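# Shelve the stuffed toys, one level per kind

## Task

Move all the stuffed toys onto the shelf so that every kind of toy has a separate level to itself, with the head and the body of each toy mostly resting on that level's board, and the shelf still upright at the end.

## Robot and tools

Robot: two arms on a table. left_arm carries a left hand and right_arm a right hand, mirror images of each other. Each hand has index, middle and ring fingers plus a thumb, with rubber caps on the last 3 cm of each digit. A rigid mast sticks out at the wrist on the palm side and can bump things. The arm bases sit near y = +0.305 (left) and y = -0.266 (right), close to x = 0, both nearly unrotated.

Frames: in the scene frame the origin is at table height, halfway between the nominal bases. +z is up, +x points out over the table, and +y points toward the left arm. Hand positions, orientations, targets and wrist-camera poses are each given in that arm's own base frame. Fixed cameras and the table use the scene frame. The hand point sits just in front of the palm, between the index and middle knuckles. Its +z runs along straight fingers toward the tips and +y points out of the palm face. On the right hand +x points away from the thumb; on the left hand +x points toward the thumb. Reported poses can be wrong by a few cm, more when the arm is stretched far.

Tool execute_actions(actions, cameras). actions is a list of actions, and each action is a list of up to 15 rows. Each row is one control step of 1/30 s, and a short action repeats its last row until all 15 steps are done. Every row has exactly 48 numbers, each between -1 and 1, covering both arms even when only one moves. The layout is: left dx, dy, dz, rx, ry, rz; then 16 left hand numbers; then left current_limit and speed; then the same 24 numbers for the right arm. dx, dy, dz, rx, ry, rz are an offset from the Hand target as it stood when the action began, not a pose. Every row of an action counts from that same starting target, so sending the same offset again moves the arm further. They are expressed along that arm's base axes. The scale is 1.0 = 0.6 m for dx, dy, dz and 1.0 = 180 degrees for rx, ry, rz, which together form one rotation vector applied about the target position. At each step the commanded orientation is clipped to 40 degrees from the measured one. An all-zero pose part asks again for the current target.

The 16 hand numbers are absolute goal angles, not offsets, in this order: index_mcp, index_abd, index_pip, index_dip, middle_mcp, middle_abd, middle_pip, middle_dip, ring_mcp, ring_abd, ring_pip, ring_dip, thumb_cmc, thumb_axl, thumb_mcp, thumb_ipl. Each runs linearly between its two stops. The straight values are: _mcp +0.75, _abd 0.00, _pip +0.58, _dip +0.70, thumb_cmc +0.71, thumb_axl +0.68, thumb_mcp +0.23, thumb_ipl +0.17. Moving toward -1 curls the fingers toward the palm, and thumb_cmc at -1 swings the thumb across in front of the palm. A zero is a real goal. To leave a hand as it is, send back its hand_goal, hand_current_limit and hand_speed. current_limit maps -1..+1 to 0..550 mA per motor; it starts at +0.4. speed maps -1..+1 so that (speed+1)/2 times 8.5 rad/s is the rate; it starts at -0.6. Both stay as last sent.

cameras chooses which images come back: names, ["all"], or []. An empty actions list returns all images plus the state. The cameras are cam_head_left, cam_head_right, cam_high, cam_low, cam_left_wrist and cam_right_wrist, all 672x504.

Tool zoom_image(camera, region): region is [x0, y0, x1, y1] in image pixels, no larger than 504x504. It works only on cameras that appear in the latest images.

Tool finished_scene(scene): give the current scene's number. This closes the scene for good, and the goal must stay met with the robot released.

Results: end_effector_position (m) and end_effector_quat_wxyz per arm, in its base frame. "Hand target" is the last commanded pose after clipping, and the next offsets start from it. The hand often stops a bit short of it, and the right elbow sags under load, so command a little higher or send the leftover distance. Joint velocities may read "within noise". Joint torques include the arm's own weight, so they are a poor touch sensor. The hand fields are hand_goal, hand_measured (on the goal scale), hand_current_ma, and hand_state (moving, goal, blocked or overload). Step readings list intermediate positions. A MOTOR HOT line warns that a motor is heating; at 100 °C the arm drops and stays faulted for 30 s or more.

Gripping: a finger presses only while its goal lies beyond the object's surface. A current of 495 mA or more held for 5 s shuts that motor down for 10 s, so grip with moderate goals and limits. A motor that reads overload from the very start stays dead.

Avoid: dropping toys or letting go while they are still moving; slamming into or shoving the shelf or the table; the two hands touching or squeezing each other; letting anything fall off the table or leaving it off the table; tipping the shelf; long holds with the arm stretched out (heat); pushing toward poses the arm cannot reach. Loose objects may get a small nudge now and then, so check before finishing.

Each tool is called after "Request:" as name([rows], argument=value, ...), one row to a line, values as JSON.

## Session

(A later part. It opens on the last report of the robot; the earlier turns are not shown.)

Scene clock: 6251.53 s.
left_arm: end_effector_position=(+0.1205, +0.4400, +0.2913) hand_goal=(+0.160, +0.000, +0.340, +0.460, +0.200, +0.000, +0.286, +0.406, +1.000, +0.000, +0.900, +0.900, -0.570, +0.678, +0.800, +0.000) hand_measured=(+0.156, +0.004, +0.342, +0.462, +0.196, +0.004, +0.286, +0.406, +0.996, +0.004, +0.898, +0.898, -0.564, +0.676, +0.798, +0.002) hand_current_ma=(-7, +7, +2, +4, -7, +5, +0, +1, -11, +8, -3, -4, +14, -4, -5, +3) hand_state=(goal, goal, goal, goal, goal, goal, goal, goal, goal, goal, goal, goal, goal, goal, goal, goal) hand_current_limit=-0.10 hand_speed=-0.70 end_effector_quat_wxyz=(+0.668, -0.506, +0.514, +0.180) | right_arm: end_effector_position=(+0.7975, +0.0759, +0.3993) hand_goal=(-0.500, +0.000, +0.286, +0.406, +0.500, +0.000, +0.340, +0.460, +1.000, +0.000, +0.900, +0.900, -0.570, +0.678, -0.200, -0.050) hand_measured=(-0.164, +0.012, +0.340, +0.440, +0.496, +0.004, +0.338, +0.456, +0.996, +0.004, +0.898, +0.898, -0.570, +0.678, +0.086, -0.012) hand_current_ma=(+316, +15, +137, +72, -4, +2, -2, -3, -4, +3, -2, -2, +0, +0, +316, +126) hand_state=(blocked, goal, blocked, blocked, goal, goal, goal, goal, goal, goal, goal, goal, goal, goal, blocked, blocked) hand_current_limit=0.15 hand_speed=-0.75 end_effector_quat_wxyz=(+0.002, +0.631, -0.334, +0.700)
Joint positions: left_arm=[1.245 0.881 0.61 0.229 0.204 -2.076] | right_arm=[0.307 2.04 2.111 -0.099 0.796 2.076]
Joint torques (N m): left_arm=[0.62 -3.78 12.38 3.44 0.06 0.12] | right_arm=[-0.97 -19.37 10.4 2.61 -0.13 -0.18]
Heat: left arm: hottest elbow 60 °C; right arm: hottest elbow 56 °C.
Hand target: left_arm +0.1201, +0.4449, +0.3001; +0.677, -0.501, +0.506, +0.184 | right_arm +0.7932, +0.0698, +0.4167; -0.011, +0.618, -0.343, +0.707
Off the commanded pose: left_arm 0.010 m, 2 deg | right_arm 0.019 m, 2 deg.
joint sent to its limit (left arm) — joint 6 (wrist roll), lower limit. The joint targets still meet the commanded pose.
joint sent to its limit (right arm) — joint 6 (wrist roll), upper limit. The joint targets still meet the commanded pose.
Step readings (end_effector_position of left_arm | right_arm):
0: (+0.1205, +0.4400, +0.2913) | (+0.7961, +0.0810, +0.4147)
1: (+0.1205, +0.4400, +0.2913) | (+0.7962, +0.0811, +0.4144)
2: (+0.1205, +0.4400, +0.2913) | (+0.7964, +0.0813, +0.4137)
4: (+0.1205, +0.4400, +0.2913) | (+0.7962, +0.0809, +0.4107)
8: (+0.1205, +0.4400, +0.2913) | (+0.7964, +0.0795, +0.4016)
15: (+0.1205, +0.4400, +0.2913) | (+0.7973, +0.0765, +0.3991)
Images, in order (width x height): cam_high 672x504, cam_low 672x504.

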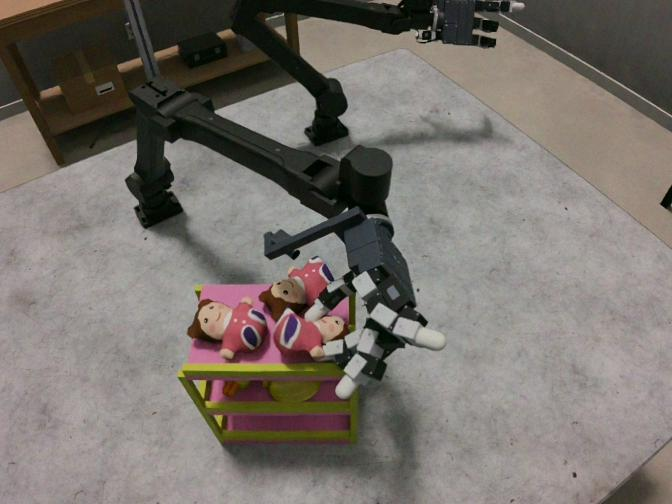

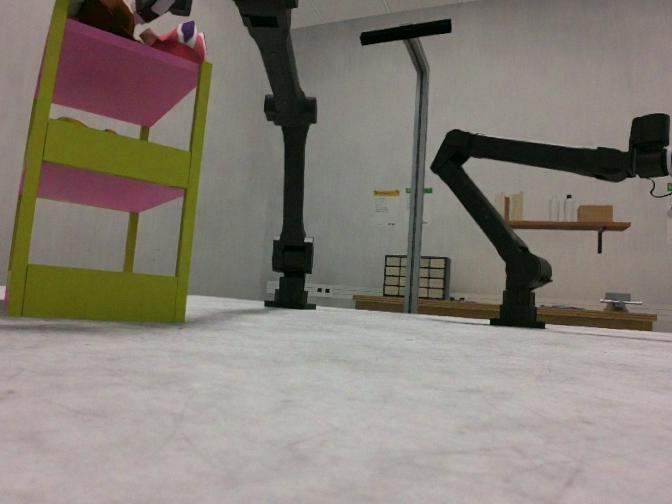

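Request:
execute_actions([
  [[0,0,0,0,0,0,0.16,0,0.34,0.46,0.2,0,0.286,0.406,1,0,0.9,0.9,-0.57,0.678,0.8,0.0,-0.1,-0.7,0.0,-0.002,-0.022,0,0,0,-0.5,0,0.286,0.406,0.5,0,0.34,0.46,1,0,0.9,0.9,-0.57,0.678,-0.2,-0.05,0.15,-0.75]],
], cameras=["cam_high","cam_low"])

Request:
zoom_image(camera="cam_high", region=[160, 240, 420, 440])

Request:
zoom_image(camera="cam_low", region=[0, 0, 220, 90])

Scene clock: 6257.60 s.
left_arm: end_effector_position=(+0.1205, +0.4400, +0.2913) hand_goal=(+0.160, +0.000, +0.340, +0.460, +0.200, +0.000, +0.286, +0.406, +1.000, +0.000, +0.900, +0.900, -0.570, +0.678, +0.800, +0.000) hand_measured=(+0.156, +0.004, +0.342, +0.462, +0.196, +0.004, +0.286, +0.406, +0.996, +0.004, +0.898, +0.898, -0.564, +0.676, +0.798, +0.002) hand_current_ma=(-7, +7, +2, +4, -7, +5, +0, +1, -11, +8, -3, -4, +14, -4, -5, +3) hand_state=(goal, goal, goal, goal, goal, goal, goal, goal, goal, goal, goal, goal, goal, goal, goal, goal) hand_current_limit=-0.10 hand_speed=-0.70 end_effector_quat_wxyz=(+0.668, -0.506, +0.514, +0.180) | right_arm: end_effector_position=(+0.7960, +0.0730, +0.3948) hand_goal=(-0.500, +0.000, +0.286, +0.406, +0.500, +0.000, +0.340, +0.460, +1.000, +0.000, +0.900, +0.900, -0.570, +0.678, -0.200, -0.050) hand_measured=(-0.164, +0.010, +0.340, +0.440, +0.496, +0.004, +0.338, +0.456, +0.996, +0.004, +0.898, +0.898, -0.578, +0.676, +0.086, -0.012) hand_current_ma=(+316, +12, +137, +72, -4, +2, -2, -3, -4, +3, -2, -2, -9, -1, +316, +126) hand_state=(blocked, goal, blocked, blocked, goal, goal, goal, goal, goal, goal, goal, goal, goal, goal, blocked, blocked) hand_current_limit=0.15 hand_speed=-0.75 end_effector_quat_wxyz=(-0.002, +0.626, -0.336, +0.704)
Joint positions: left_arm=[1.245 0.881 0.61 0.229 0.204 -2.076] | right_arm=[0.304 2.028 2.075 -0.059 0.795 2.076]
Joint torques (N m): left_arm=[0.56 -4.13 12.45 3.41 0.05 0.11] | right_arm=[-1.26 -18.67 10.09 2.37 -0.12 -0.21]
Heat: left arm: hottest elbow 60 °C; right arm: hottest elbow 54 °C.
Hand target: left_arm +0.1201, +0.4449, +0.3001; +0.677, -0.501, +0.506, +0.184 | right_arm +0.7932, +0.0685, +0.4035; -0.011, +0.618, -0.343, +0.707
Off the commanded pose: left_arm 0.010 m, 2 deg | right_arm 0.010 m, 2 deg.
joint sent to its limit (left arm) — joint 6 (wrist roll), lower limit. The joint targets still meet the commanded pose.
joint sent to its limit (right arm) — joint 6 (wrist roll), upper limit. The joint targets still meet the commanded pose.
Step readings (end_effector_position of left_arm | right_arm):
0: (+0.1205, +0.4400, +0.2913) | (+0.7975, +0.0759, +0.3993)
1: (+0.1205, +0.4400, +0.2913) | (+0.7975, +0.0759, +0.3992)
2: (+0.1205, +0.4400, +0.2913) | (+0.7974, +0.0759, +0.3989)
4: (+0.1205, +0.4400, +0.2913) | (+0.7966, +0.0757, +0.3975)
8: (+0.1205, +0.4400, +0.2913) | (+0.7959, +0.0742, +0.3958)
15: (+0.1205, +0.4400, +0.2913) | (+0.7961, +0.0731, +0.3946)
Images, in order (width x height): cam_high 672x504, cam_low 672x504.

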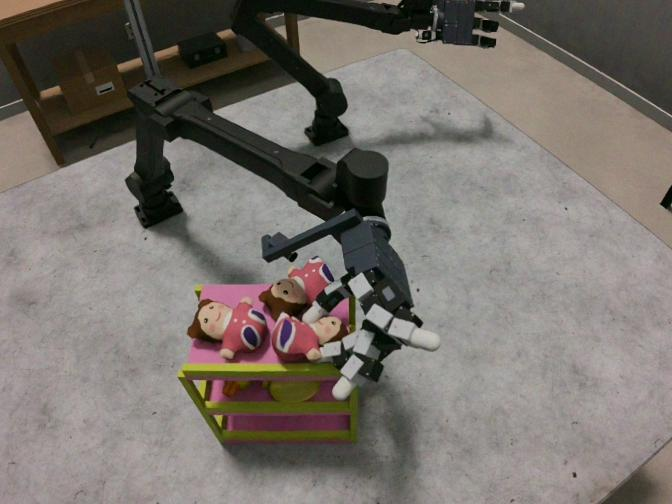

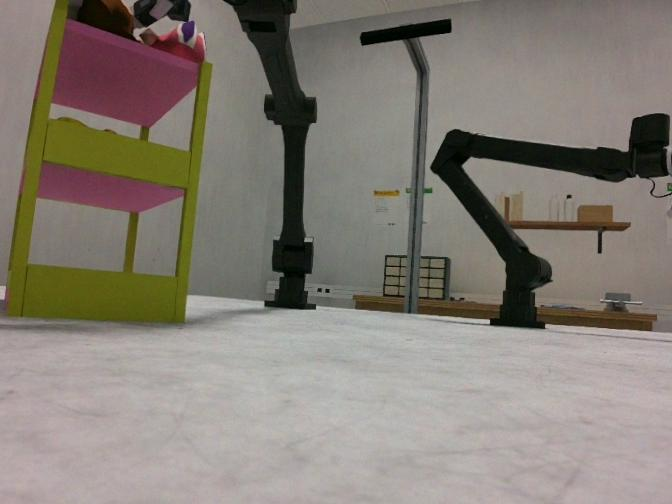

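Scaled by 1.938 from the camera's 672x504 image, which has a finer 960x720 frame.

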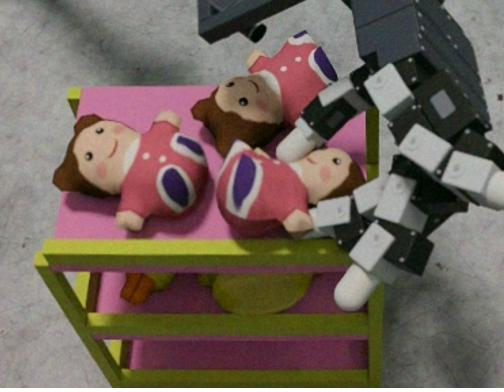

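Scaled by 2.291 from the camera's 672x504 image, which has a finer 960x720 frame.

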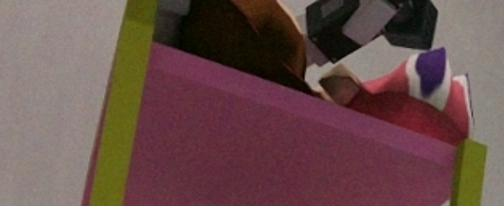

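Request:
execute_actions([
  [[0,0,0,0,0,0,0.16,0,0.34,0.46,0.2,0,0.286,0.406,1,0,0.9,0.9,-0.57,0.678,0.8,0.0,-0.1,-0.7,0.0,0.003,-0.022,0,0,0,-0.5,0,0.286,0.406,0.5,0,0.34,0.46,1,0,0.9,0.9,-0.57,0.678,-0.2,-0.05,0.15,-0.75]],
], cameras=["cam_high","cam_low"])

Request:
zoom_image(camera="cam_high", region=[160, 240, 420, 440])

Request:
zoom_image(camera="cam_low", region=[0, 0, 220, 90])

Scene clock: 6266.50 s.
left_arm: end_effector_position=(+0.1205, +0.4400, +0.2913) hand_goal=(+0.160, +0.000, +0.340, +0.460, +0.200, +0.000, +0.286, +0.406, +1.000, +0.000, +0.900, +0.900, -0.570, +0.678, +0.800, +0.000) hand_measured=(+0.156, +0.004, +0.342, +0.462, +0.196, +0.004, +0.286, +0.406, +0.996, +0.004, +0.898, +0.898, -0.564, +0.676, +0.798, +0.002) hand_current_ma=(-7, +7, +2, +4, -7, +5, +0, +1, -11, +8, -3, -4, +14, -4, -5, +3) hand_state=(goal, goal, goal, goal, goal, goal, goal, goal, goal, goal, goal, goal, goal, goal, goal, goal) hand_current_limit=-0.10 hand_speed=-0.70 end_effector_quat_wxyz=(+0.668, -0.506, +0.514, +0.180) | right_arm: end_effector_position=(+0.7949, +0.0724, +0.3906) hand_goal=(-0.500, +0.000, +0.286, +0.406, +0.500, +0.000, +0.340, +0.460, +1.000, +0.000, +0.900, +0.900, -0.570, +0.678, -0.200, -0.050) hand_measured=(-0.164, +0.000, +0.340, +0.440, +0.496, +0.004, +0.338, +0.456, +0.996, +0.004, +0.898, +0.898, -0.586, +0.674, +0.086, -0.012) hand_current_ma=(+316, +0, +137, +72, -4, +2, -2, -3, -4, +3, -2, -2, -27, -5, +316, +126) hand_state=(blocked, goal, blocked, blocked, goal, goal, goal, goal, goal, goal, goal, goal, goal, goal, blocked, blocked) hand_current_limit=0.15 hand_speed=-0.75 end_effector_quat_wxyz=(-0.003, +0.622, -0.336, +0.708)
Joint positions: left_arm=[1.245 0.881 0.61 0.229 0.204 -2.076] | right_arm=[0.304 2.021 2.045 -0.022 0.795 2.069]
Joint torques (N m): left_arm=[0.21 -4.13 12.52 3.34 0.04 0.13] | right_arm=[-0.79 -17.49 9.59 2.3 -0.06 -0.14]
Heat: left arm: hottest elbow 60 °C; right arm: hottest elbow 52 °C.
Hand target: left_arm +0.1201, +0.4449, +0.3001; +0.677, -0.501, +0.506, +0.184 | right_arm +0.7932, +0.0705, +0.3902; -0.011, +0.618, -0.343, +0.707
Off the commanded pose: left_arm 0.010 m, 2 deg | right_arm 0.003 m, 1 deg.
joint sent to its limit (left arm) — joint 6 (wrist roll), lower limit. The joint targets still meet the commanded pose.
joint sent to its limit (right arm) — joint 6 (wrist roll), upper limit. The joint targets still meet the commanded pose.
Step readings (end_effector_position of left_arm | right_arm):
0: (+0.1205, +0.4400, +0.2913) | (+0.7960, +0.0731, +0.3948)
1: (+0.1205, +0.4400, +0.2913) | (+0.7960, +0.0731, +0.3946)
2: (+0.1205, +0.4400, +0.2913) | (+0.7960, +0.0731, +0.3944)
4: (+0.1205, +0.4400, +0.2913) | (+0.7954, +0.0729, +0.3932)
8: (+0.1205, +0.4400, +0.2913) | (+0.7949, +0.0725, +0.3909)
15: (+0.1205, +0.4400, +0.2913) | (+0.7949, +0.0724, +0.3908)
Images, in order (width x height): cam_high 672x504, cam_low 672x504.

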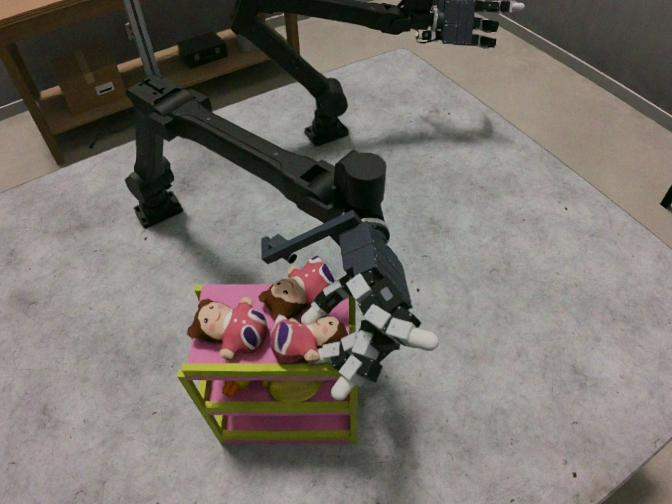

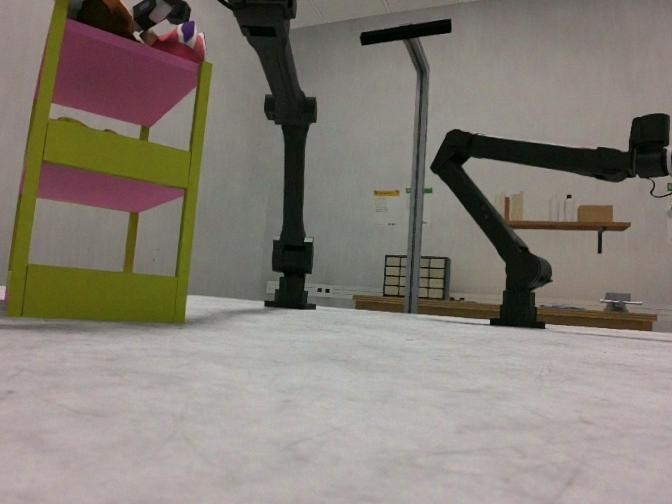

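Scaled by 1.938 from the camera's 672x504 image, which has a finer 960x720 frame.

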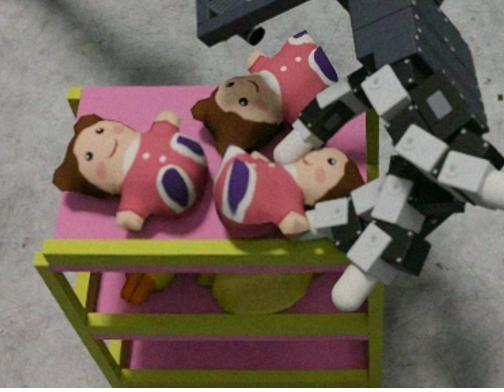

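Scaled by 2.291 from the camera's 672x504 image, which has a finer 960x720 frame.

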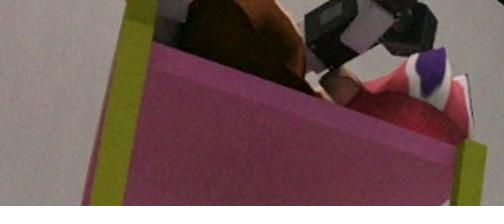

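Request:
execute_actions([
  [[0,0,0,0,0,0,0.16,0,0.34,0.46,0.2,0,0.286,0.406,1,0,0.9,0.9,-0.57,0.678,0.8,0.0,-0.1,-0.7,0.0,0.0,-0.013,0,0,0,-0.5,0,0.286,0.406,0.5,0,0.34,0.46,1,0,0.9,0.9,-0.57,0.678,-0.2,-0.05,0.05,-0.75]],
], cameras=["cam_high","cam_low","cam_right_wrist"])

Request:
zoom_image(camera="cam_high", region=[160, 240, 420, 440])

Request:
zoom_image(camera="cam_low", region=[0, 0, 220, 90])

Scene clock: 6274.33 s.
left_arm: end_effector_position=(+0.1205, +0.4400, +0.2913) hand_goal=(+0.160, +0.000, +0.340, +0.460, +0.200, +0.000, +0.286, +0.406, +1.000, +0.000, +0.900, +0.900, -0.570, +0.678, +0.800, +0.000) hand_measured=(+0.156, +0.004, +0.342, +0.462, +0.196, +0.004, +0.286, +0.406, +0.996, +0.004, +0.898, +0.898, -0.564, +0.676, +0.798, +0.002) hand_current_ma=(-7, +7, +2, +4, -7, +5, +0, +1, -11, +8, -3, -4, +14, -4, -5, +3) hand_state=(goal, goal, goal, goal, goal, goal, goal, goal, goal, goal, goal, goal, goal, goal, goal, goal) hand_current_limit=-0.10 hand_speed=-0.70 end_effector_quat_wxyz=(+0.668, -0.506, +0.514, +0.180) | right_arm: end_effector_position=(+0.7939, +0.0720, +0.3898) hand_goal=(-0.500, +0.000, +0.286, +0.406, +0.500, +0.000, +0.340, +0.460, +1.000, +0.000, +0.900, +0.900, -0.570, +0.678, -0.200, -0.050) hand_measured=(-0.164, -0.002, +0.340, +0.440, +0.496, +0.004, +0.338, +0.456, +0.996, +0.004, +0.898, +0.898, -0.588, +0.674, +0.086, -0.012) hand_current_ma=(+289, -1, +137, +72, -4, +2, -2, -3, -4, +3, -2, -2, -32, -6, +289, +124) hand_state=(blocked, goal, blocked, blocked, goal, goal, goal, goal, goal, goal, goal, goal, goal, goal, blocked, blocked) hand_current_limit=0.05 hand_speed=-0.75 end_effector_quat_wxyz=(-0.006, +0.618, -0.336, +0.711)
Joint positions: left_arm=[1.245 0.881 0.61 0.229 0.204 -2.076] | right_arm=[0.304 2.015 2.028 0.002 0.795 2.066]
Joint torques (N m): left_arm=[0.44 -4.42 12.38 3.48 0.02 0.13] | right_arm=[-0.85 -17.32 9.4 2.14 -0.07 -0.12]
Heat: left arm: hottest elbow 60 °C; right arm: hottest elbow 50 °C.
Hand target: left_arm +0.1201, +0.4449, +0.3001; +0.677, -0.501, +0.506, +0.184 | right_arm +0.7932, +0.0705, +0.3824; -0.011, +0.618, -0.343, +0.707
Off the commanded pose: left_arm 0.010 m, 2 deg | right_arm 0.008 m, 1 deg.
joint sent to its limit (left arm) — joint 6 (wrist roll), lower limit. The joint targets still meet the commanded pose.
joint sent to its limit (right arm) — joint 6 (wrist roll), upper limit. The joint targets still meet the commanded pose.
Step readings (end_effector_position of left_arm | right_arm):
0: (+0.1205, +0.4400, +0.2913) | (+0.7949, +0.0724, +0.3906)
1: (+0.1205, +0.4400, +0.2913) | (+0.7949, +0.0724, +0.3907)
2: (+0.1205, +0.4400, +0.2913) | (+0.7948, +0.0724, +0.3905)
4: (+0.1205, +0.4400, +0.2913) | (+0.7944, +0.0722, +0.3902)
8: (+0.1205, +0.4400, +0.2913) | (+0.7939, +0.0720, +0.3900)
15: (+0.1205, +0.4400, +0.2913) | (+0.7939, +0.0720, +0.3899)
camera_calibration:
cam_right_wrist: T_world_to_cam=[[-0.0804607, -0.154336, -0.984737, 0.488777], [-0.312393, 0.94207, -0.122124, 0.180532], [0.946539, 0.297799, -0.124013, -0.601373], [0, 0, 0, 1]] pos_world=[0.664947, 0.0844498, 0.428786]
Images, in order (width x height): cam_high 672x504, cam_low 672x504, cam_right_wrist 672x504.

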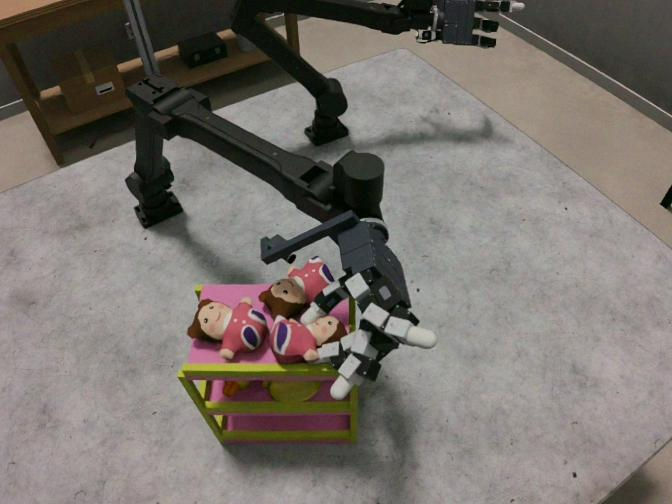

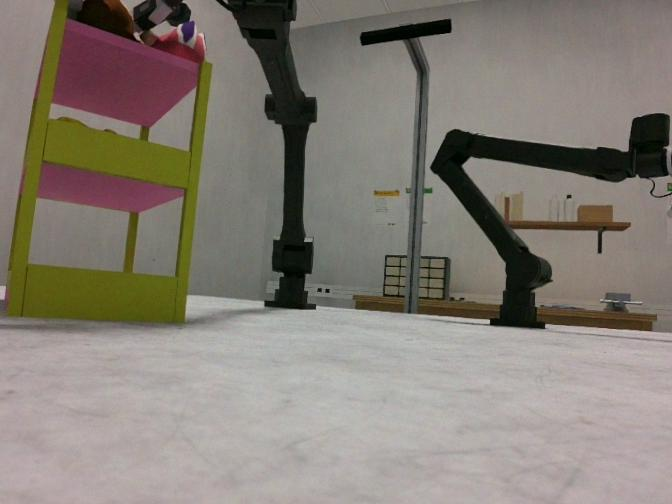

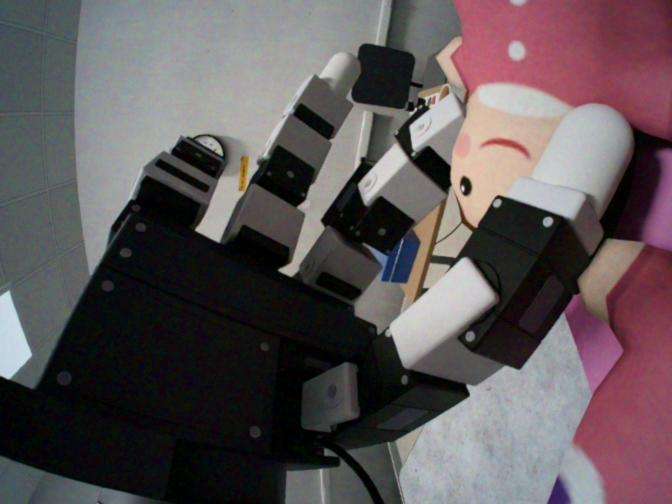

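Scaled by 1.938 from the camera's 672x504 image, which has a finer 960x720 frame.

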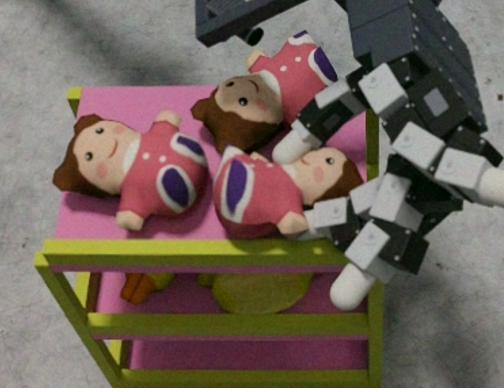

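Scaled by 2.291 from the camera's 672x504 image, which has a finer 960x720 frame.

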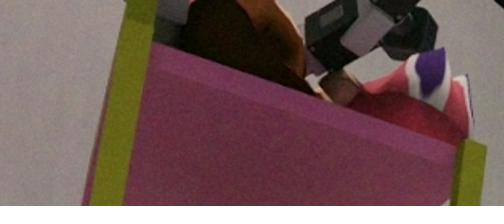

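Request:
execute_actions([
  [[0,0,0,0,0,0,0.16,0,0.34,0.46,0.2,0,0.286,0.406,1,0,0.9,0.9,-0.57,0.678,0.8,0.0,-0.1,-0.7,0.0,0.0,0,0,0,0,-0.16,0,0.34,0.45,0.5,0,0.34,0.46,1,0,0.9,0.9,-0.57,0.678,0.1,0,-0.2,-0.9]],
  [[0,0,0,0,0,0,0.16,0,0.34,0.46,0.2,0,0.286,0.406,1,0,0.9,0.9,-0.57,0.678,0.8,0.0,-0.1,-0.7,0.0,0.0,0,0,0,0,-0.08,0,0.34,0.46,0.5,0,0.34,0.46,1,0,0.9,0.9,-0.57,0.678,0.12,0,-0.2,-0.9]],
], cameras=["cam_high","cam_low","cam_right_wrist"])

Request:
zoom_image(camera="cam_high", region=[160, 240, 420, 440])

Request:
zoom_image(camera="cam_low", region=[0, 0, 220, 90])

Scene clock: 6286.17 s.
left_arm: end_effector_position=(+0.1205, +0.4400, +0.2913) hand_goal=(+0.160, +0.000, +0.340, +0.460, +0.200, +0.000, +0.286, +0.406, +1.000, +0.000, +0.900, +0.900, -0.570, +0.678, +0.800, +0.000) hand_measured=(+0.156, +0.004, +0.342, +0.462, +0.196, +0.004, +0.286, +0.406, +0.996, +0.004, +0.898, +0.898, -0.564, +0.676, +0.798, +0.002) hand_current_ma=(-7, +7, +2, +4, -7, +5, +0, +1, -11, +8, -3, -4, +14, -4, -5, +3) hand_state=(goal, goal, goal, goal, goal, goal, goal, goal, goal, goal, goal, goal, goal, goal, goal, goal) hand_current_limit=-0.10 hand_speed=-0.70 end_effector_quat_wxyz=(+0.668, -0.506, +0.514, +0.180) | right_arm: end_effector_position=(+0.7933, +0.0716, +0.3899) hand_goal=(-0.080, +0.000, +0.340, +0.460, +0.500, +0.000, +0.340, +0.460, +1.000, +0.000, +0.900, +0.900, -0.570, +0.678, +0.120, +0.000) hand_measured=(-0.130, -0.014, +0.328, +0.454, +0.496, +0.004, +0.338, +0.456, +0.996, +0.004, +0.898, +0.898, -0.588, +0.674, +0.124, +0.006) hand_current_ma=(-131, -17, -18, -6, -4, +2, -2, -3, -4, +3, -2, -2, -33, -6, +4, +11) hand_state=(blocked, goal, goal, goal, goal, goal, goal, goal, goal, goal, goal, goal, goal, goal, goal, goal) hand_current_limit=-0.20 hand_speed=-0.90 end_effector_quat_wxyz=(-0.004, +0.619, -0.335, +0.711)
Joint positions: left_arm=[1.245 0.881 0.61 0.229 0.204 -2.076] | right_arm=[0.304 2.014 2.026 0.002 0.795 2.063]
Joint torques (N m): left_arm=[0.79 -3.84 12.51 3.29 0.01 0.08] | right_arm=[-0.73 -17.38 9.51 2.14 -0.05 -0.06]
Heat: left arm: hottest elbow 60 °C; right arm: hottest elbow 48 °C.
Hand target: left_arm +0.1201, +0.4449, +0.3001; +0.677, -0.501, +0.506, +0.184 | right_arm +0.7932, +0.0704, +0.3827; -0.011, +0.618, -0.343, +0.707
Off the commanded pose: left_arm 0.010 m, 2 deg | right_arm 0.007 m, 1 deg.
joint sent to its limit (left arm) — joint 6 (wrist roll), lower limit. The joint targets still meet the commanded pose.
joint sent to its limit (right arm) — joint 6 (wrist roll), upper limit. The joint targets still meet the commanded pose.
Step readings (end_effector_position of left_arm | right_arm):
0: (+0.1205, +0.4400, +0.2913) | (+0.7939, +0.0720, +0.3898)
1: (+0.1205, +0.4400, +0.2913) | (+0.7939, +0.0720, +0.3898)
2: (+0.1205, +0.4400, +0.2913) | (+0.7939, +0.0720, +0.3898)
4: (+0.1205, +0.4400, +0.2913) | (+0.7938, +0.0719, +0.3901)
8: (+0.1205, +0.4400, +0.2913) | (+0.7936, +0.0718, +0.3904)
15: (+0.1205, +0.4400, +0.2913) | (+0.7934, +0.0717, +0.3895)
16: (+0.1205, +0.4400, +0.2913) | (+0.7934, +0.0717, +0.3895)
17: (+0.1205, +0.4400, +0.2913) | (+0.7934, +0.0717, +0.3895)
19: (+0.1205, +0.4400, +0.2913) | (+0.7934, +0.0716, +0.3896)
23: (+0.1205, +0.4400, +0.2913) | (+0.7934, +0.0716, +0.3896)
30: (+0.1205, +0.4400, +0.2913) | (+0.7933, +0.0716, +0.3899)
camera_calibration:
cam_right_wrist: T_world_to_cam=[[-0.0828298, -0.157484, -0.984042, 0.490542], [-0.312284, 0.941804, -0.124439, 0.181544], [0.946371, 0.296993, -0.127189, -0.599261], [0, 0, 0, 1]] pos_world=[0.664448, 0.08425, 0.429086]
Images, in order (width x height): cam_high 672x504, cam_low 672x504, cam_right_wrist 672x504.

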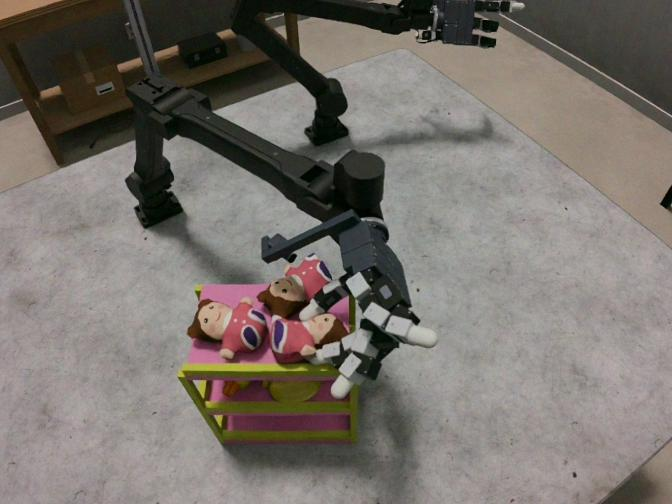

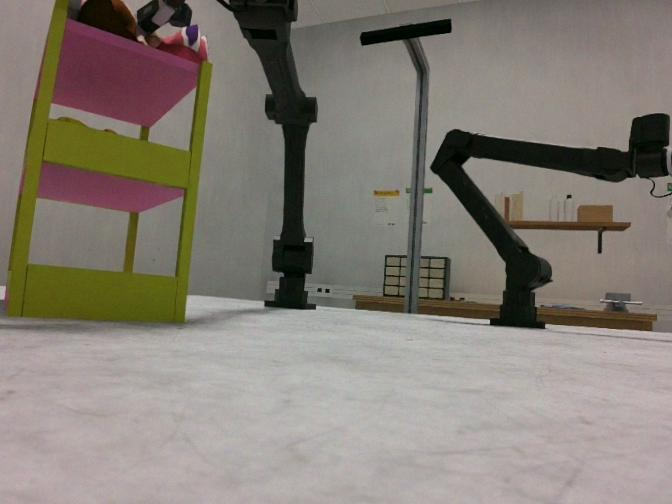

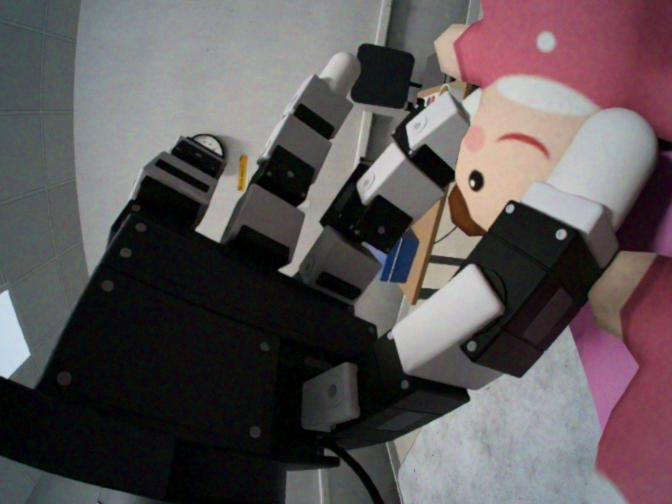

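Scaled by 1.938 from the camera's 672x504 image, which has a finer 960x720 frame.

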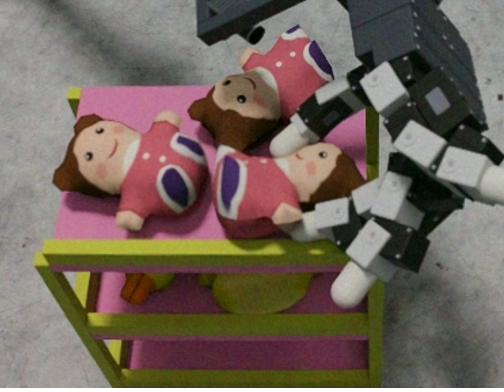

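Scaled by 2.291 from the camera's 672x504 image, which has a finer 960x720 frame.

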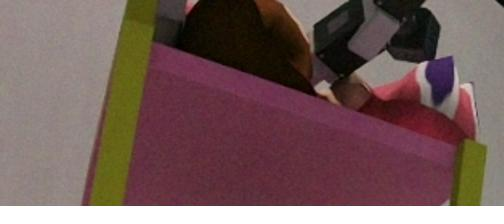

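Request:
execute_actions([
  [[0,0,0,0,0,0,0.16,0,0.34,0.46,0.2,0,0.286,0.406,1,0,0.9,0.9,-0.57,0.678,0.8,0.0,-0.1,-0.7,0.0,0.0,0,0,0,0,-0.12,0,0.34,0.46,0.5,0,0.34,0.46,1,0,0.9,0.9,-0.57,0.678,0.1,0,-0.3,-0.9]],
  [[0,0,0,0,0,0,0.16,0,0.34,0.46,0.2,0,0.286,0.406,1,0,0.9,0.9,-0.57,0.678,0.8,0.0,-0.1,-0.7,0.006,-0.004,0.1,0,0,0,-0.12,0,0.34,0.46,0.5,0,0.34,0.46,1,0,0.9,0.9,-0.57,0.678,0.1,0,-0.3,-0.9]],
], cameras=["cam_high","cam_low","cam_right_wrist"])

Request:
zoom_image(camera="cam_high", region=[160, 240, 420, 440])

Request:
zoom_image(camera="cam_low", region=[0, 0, 220, 90])

Scene clock: 6304.97 s.
left_arm: end_effector_position=(+0.1205, +0.4400, +0.2913) hand_goal=(+0.160, +0.000, +0.340, +0.460, +0.200, +0.000, +0.286, +0.406, +1.000, +0.000, +0.900, +0.900, -0.570, +0.678, +0.800, +0.000) hand_measured=(+0.156, +0.004, +0.342, +0.462, +0.196, +0.004, +0.286, +0.406, +0.996, +0.004, +0.898, +0.898, -0.564, +0.676, +0.798, +0.002) hand_current_ma=(-7, +7, +2, +4, -7, +5, +0, +1, -11, +8, -3, -4, +14, -4, -5, +3) hand_state=(goal, goal, goal, goal, goal, goal, goal, goal, goal, goal, goal, goal, goal, goal, goal, goal) hand_current_limit=-0.10 hand_speed=-0.70 end_effector_quat_wxyz=(+0.668, -0.506, +0.514, +0.180) | right_arm: end_effector_position=(+0.7893, +0.0710, +0.4080) hand_goal=(-0.120, +0.000, +0.340, +0.460, +0.500, +0.000, +0.340, +0.460, +1.000, +0.000, +0.900, +0.900, -0.570, +0.678, +0.100, +0.000) hand_measured=(-0.120, +0.006, +0.340, +0.458, +0.496, +0.004, +0.338, +0.456, +0.996, +0.004, +0.898, +0.898, -0.564, +0.676, +0.104, +0.002) hand_current_ma=(+0, +5, +0, -1, -4, +2, -2, -3, -4, +3, -2, -2, +8, -1, +4, +3) hand_state=(goal, goal, goal, goal, goal, goal, goal, goal, goal, goal, goal, goal, goal, goal, goal, goal) hand_current_limit=-0.30 hand_speed=-0.90 end_effector_quat_wxyz=(+0.006, +0.639, -0.329, +0.695)
Joint positions: left_arm=[1.245 0.881 0.61 0.229 0.204 -2.076] | right_arm=[0.304 2.013 2.097 -0.131 0.787 2.071]
Joint torques (N m): left_arm=[0.44 -4.37 12.41 3.38 0.03 0.11] | right_arm=[-1.49 -16.44 17.63 1.26 0.01 -0.15]
Heat: left arm: hottest elbow 59 °C; right arm: hottest elbow 46 °C.
Hand target: left_arm +0.1201, +0.4449, +0.3001; +0.677, -0.501, +0.506, +0.184 | right_arm +0.7968, +0.0680, +0.4426; -0.011, +0.618, -0.343, +0.707
Off the commanded pose: left_arm 0.010 m, 2 deg | right_arm 0.036 m, 4 deg.
joint sent to its limit (left arm) — joint 6 (wrist roll), lower limit. The joint targets still meet the commanded pose.
joint sent to its limit (right arm) — joint 6 (wrist roll), upper limit. The joint targets are off in position, not in orientation.
Step readings (end_effector_position of left_arm | right_arm):
0: (+0.1205, +0.4400, +0.2913) | (+0.7933, +0.0716, +0.3899)
1: (+0.1205, +0.4400, +0.2913) | (+0.7933, +0.0716, +0.3899)
2: (+0.1205, +0.4400, +0.2913) | (+0.7933, +0.0716, +0.3899)
4: (+0.1205, +0.4400, +0.2913) | (+0.7933, +0.0716, +0.3899)
8: (+0.1205, +0.4400, +0.2913) | (+0.7933, +0.0716, +0.3899)
15: (+0.1205, +0.4400, +0.2913) | (+0.7933, +0.0716, +0.3899)
16: (+0.1205, +0.4400, +0.2913) | (+0.7933, +0.0716, +0.3899)
17: (+0.1205, +0.4400, +0.2913) | (+0.7932, +0.0716, +0.3892)
19: (+0.1205, +0.4400, +0.2913) | (+0.7921, +0.0717, +0.3893)
23: (+0.1205, +0.4400, +0.2913) | (+0.7902, +0.0714, +0.3937)
30: (+0.1205, +0.4400, +0.2913) | (+0.7895, +0.0711, +0.4046)
camera_calibration:
cam_right_wrist: T_world_to_cam=[[-0.13505, -0.169155, -0.976293, 0.546865], [-0.32568, 0.938151, -0.117495, 0.191086], [0.935785, 0.302091, -0.181788, -0.562814], [0, 0, 0, 1]] pos_world=[0.66276, 0.0832587, 0.45404]
Images, in order (width x height): cam_high 672x504, cam_low 672x504, cam_right_wrist 672x504.

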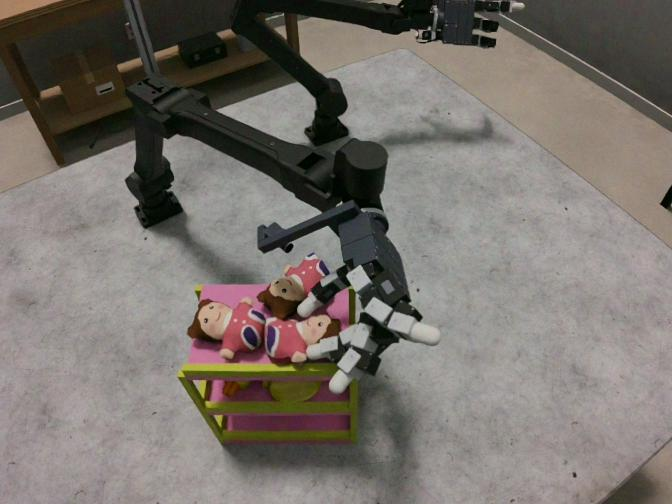

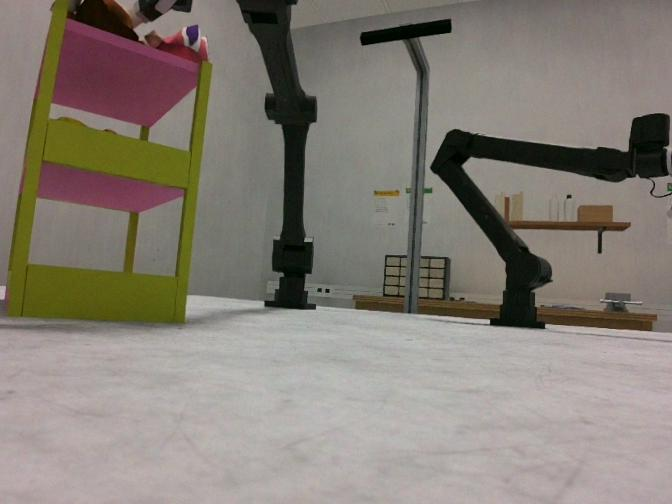

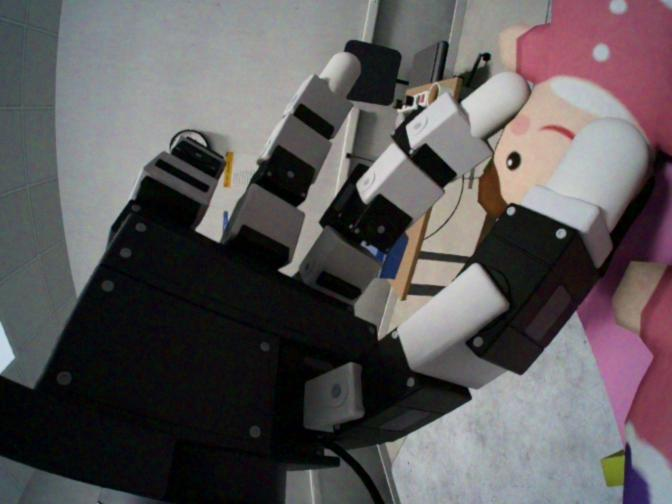

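Scaled by 1.938 from the camera's 672x504 image, which has a finer 960x720 frame.

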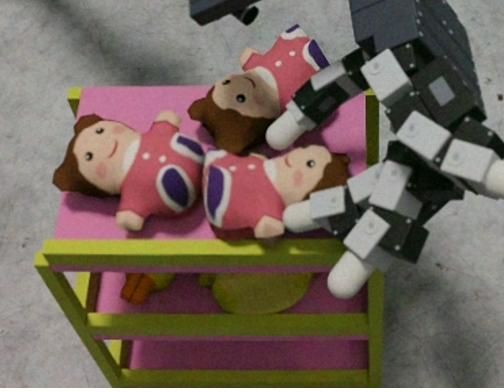

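Scaled by 2.291 from the camera's 672x504 image, which has a finer 960x720 frame.

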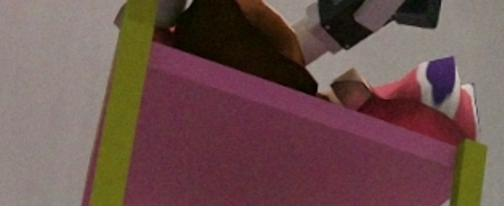

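Request:
execute_actions([
  [[0,0,0,0,0,0,0.16,0,0.34,0.46,0.2,0,0.286,0.406,1,0,0.9,0.9,-0.57,0.678,0.8,0.0,-0.1,-0.7,0.0,0.0,0.06,0,0,0,-0.05,0,0.34,0.46,0.5,0,0.34,0.46,1,0,0.9,0.9,-0.57,0.678,0.1,0,-0.3,-0.8]],
], cameras=["cam_high","cam_low","cam_right_wrist"])

Request:
zoom_image(camera="cam_high", region=[160, 240, 420, 440])

Request:
zoom_image(camera="cam_low", region=[0, 0, 220, 90])

Scene clock: 6312.07 s.
left_arm: end_effector_position=(+0.1205, +0.4400, +0.2913) hand_goal=(+0.160, +0.000, +0.340, +0.460, +0.200, +0.000, +0.286, +0.406, +1.000, +0.000, +0.900, +0.900, -0.570, +0.678, +0.800, +0.000) hand_measured=(+0.156, +0.004, +0.342, +0.462, +0.196, +0.004, +0.286, +0.406, +0.996, +0.004, +0.898, +0.898, -0.564, +0.676, +0.798, +0.002) hand_current_ma=(-7, +7, +2, +4, -7, +5, +0, +1, -11, +8, -3, -4, +14, -4, -5, +3) hand_state=(goal, goal, goal, goal, goal, goal, goal, goal, goal, goal, goal, goal, goal, goal, goal, goal) hand_current_limit=-0.10 hand_speed=-0.70 end_effector_quat_wxyz=(+0.668, -0.506, +0.514, +0.180) | right_arm: end_effector_position=(+0.7949, +0.0729, +0.4429) hand_goal=(-0.050, +0.000, +0.340, +0.460, +0.500, +0.000, +0.340, +0.460, +1.000, +0.000, +0.900, +0.900, -0.570, +0.678, +0.100, +0.000) hand_measured=(-0.056, +0.006, +0.340, +0.458, +0.496, +0.004, +0.338, +0.456, +0.996, +0.004, +0.898, +0.898, -0.564, +0.676, +0.102, +0.002) hand_current_ma=(-9, +5, +0, -1, -4, +2, -2, -3, -4, +3, -2, -2, +8, -1, +4, +3) hand_state=(goal, goal, goal, goal, goal, goal, goal, goal, goal, goal, goal, goal, goal, goal, goal, goal) hand_current_limit=-0.30 hand_speed=-0.80 end_effector_quat_wxyz=(+0.006, +0.639, -0.329, +0.695)
Joint positions: left_arm=[1.245 0.881 0.61 0.229 0.204 -2.076] | right_arm=[0.304 2.052 2.252 -0.247 0.786 2.071]
Joint torques (N m): left_arm=[0.38 -4.54 12.45 3.44 0.05 0.12] | right_arm=[-1.44 -17.14 16.98 1.26 0.03 -0.12]
Heat: left arm: hottest elbow 59 °C; right arm: hottest elbow 50 °C.
Hand target: left_arm +0.1201, +0.4449, +0.3001; +0.677, -0.501, +0.506, +0.184 | right_arm +0.7969, +0.0680, +0.4784; -0.011, +0.618, -0.343, +0.707
Off the commanded pose: left_arm 0.010 m, 2 deg | right_arm 0.036 m, 4 deg.
joint sent to its limit (left arm) — joint 6 (wrist roll), lower limit. The joint targets still meet the commanded pose.
joint sent to its limit (right arm) — joint 6 (wrist roll), upper limit. The joint targets still meet the commanded pose.
Step readings (end_effector_position of left_arm | right_arm):
0: (+0.1205, +0.4400, +0.2913) | (+0.7893, +0.0710, +0.4080)
1: (+0.1205, +0.4400, +0.2913) | (+0.7893, +0.0710, +0.4082)
2: (+0.1205, +0.4400, +0.2913) | (+0.7891, +0.0710, +0.4089)
4: (+0.1205, +0.4400, +0.2913) | (+0.7896, +0.0711, +0.4124)
8: (+0.1205, +0.4400, +0.2913) | (+0.7897, +0.0712, +0.4282)
15: (+0.1205, +0.4400, +0.2913) | (+0.7882, +0.0708, +0.4550)
camera_calibration:
cam_right_wrist: T_world_to_cam=[[-0.134903, -0.169231, -0.9763, 0.581978], [-0.326697, 0.937807, -0.117416, 0.196064], [0.935452, 0.303114, -0.181801, -0.561971], [0, 0, 0, 1]] pos_world=[0.668261, 0.0849597, 0.48904]
Images, in order (width x height): cam_high 672x504, cam_low 672x504, cam_right_wrist 672x504.

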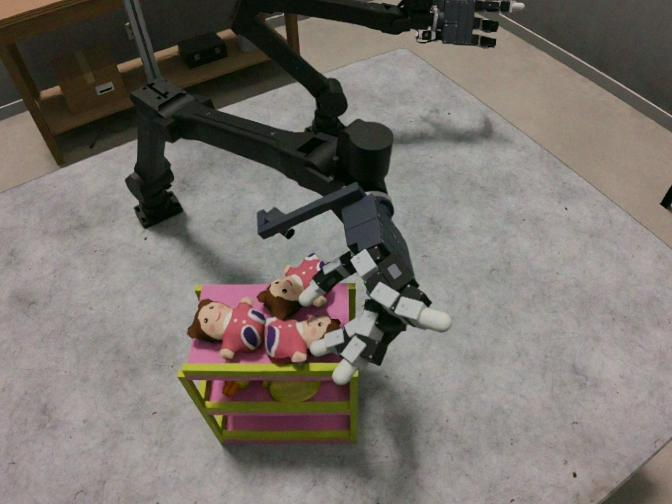

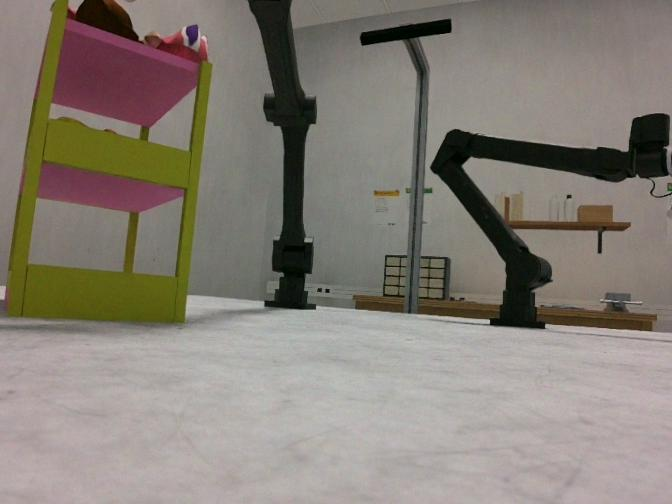

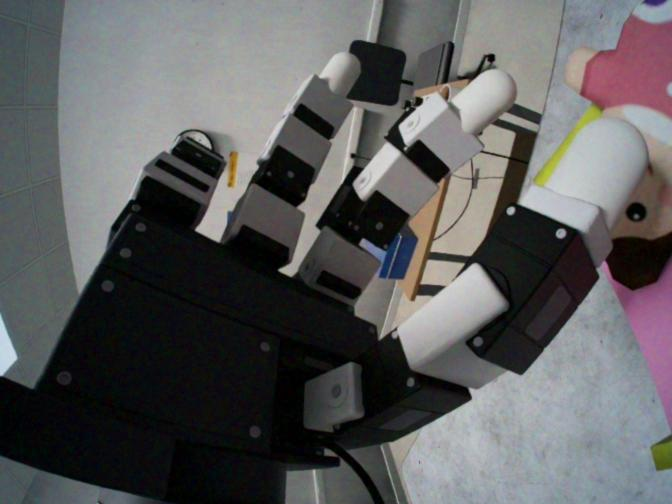

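Scaled by 1.938 from the camera's 672x504 image, which has a finer 960x720 frame.

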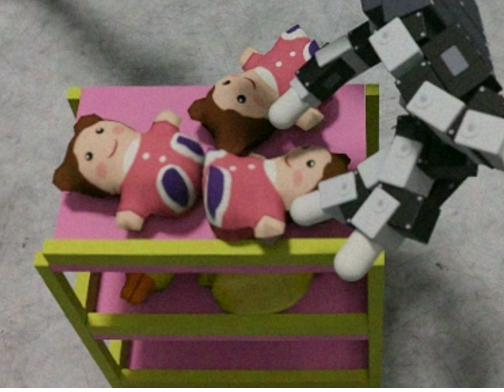

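Scaled by 2.291 from the camera's 672x504 image, which has a finer 960x720 frame.

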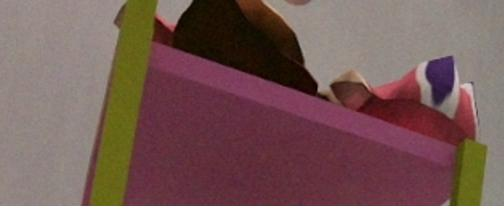

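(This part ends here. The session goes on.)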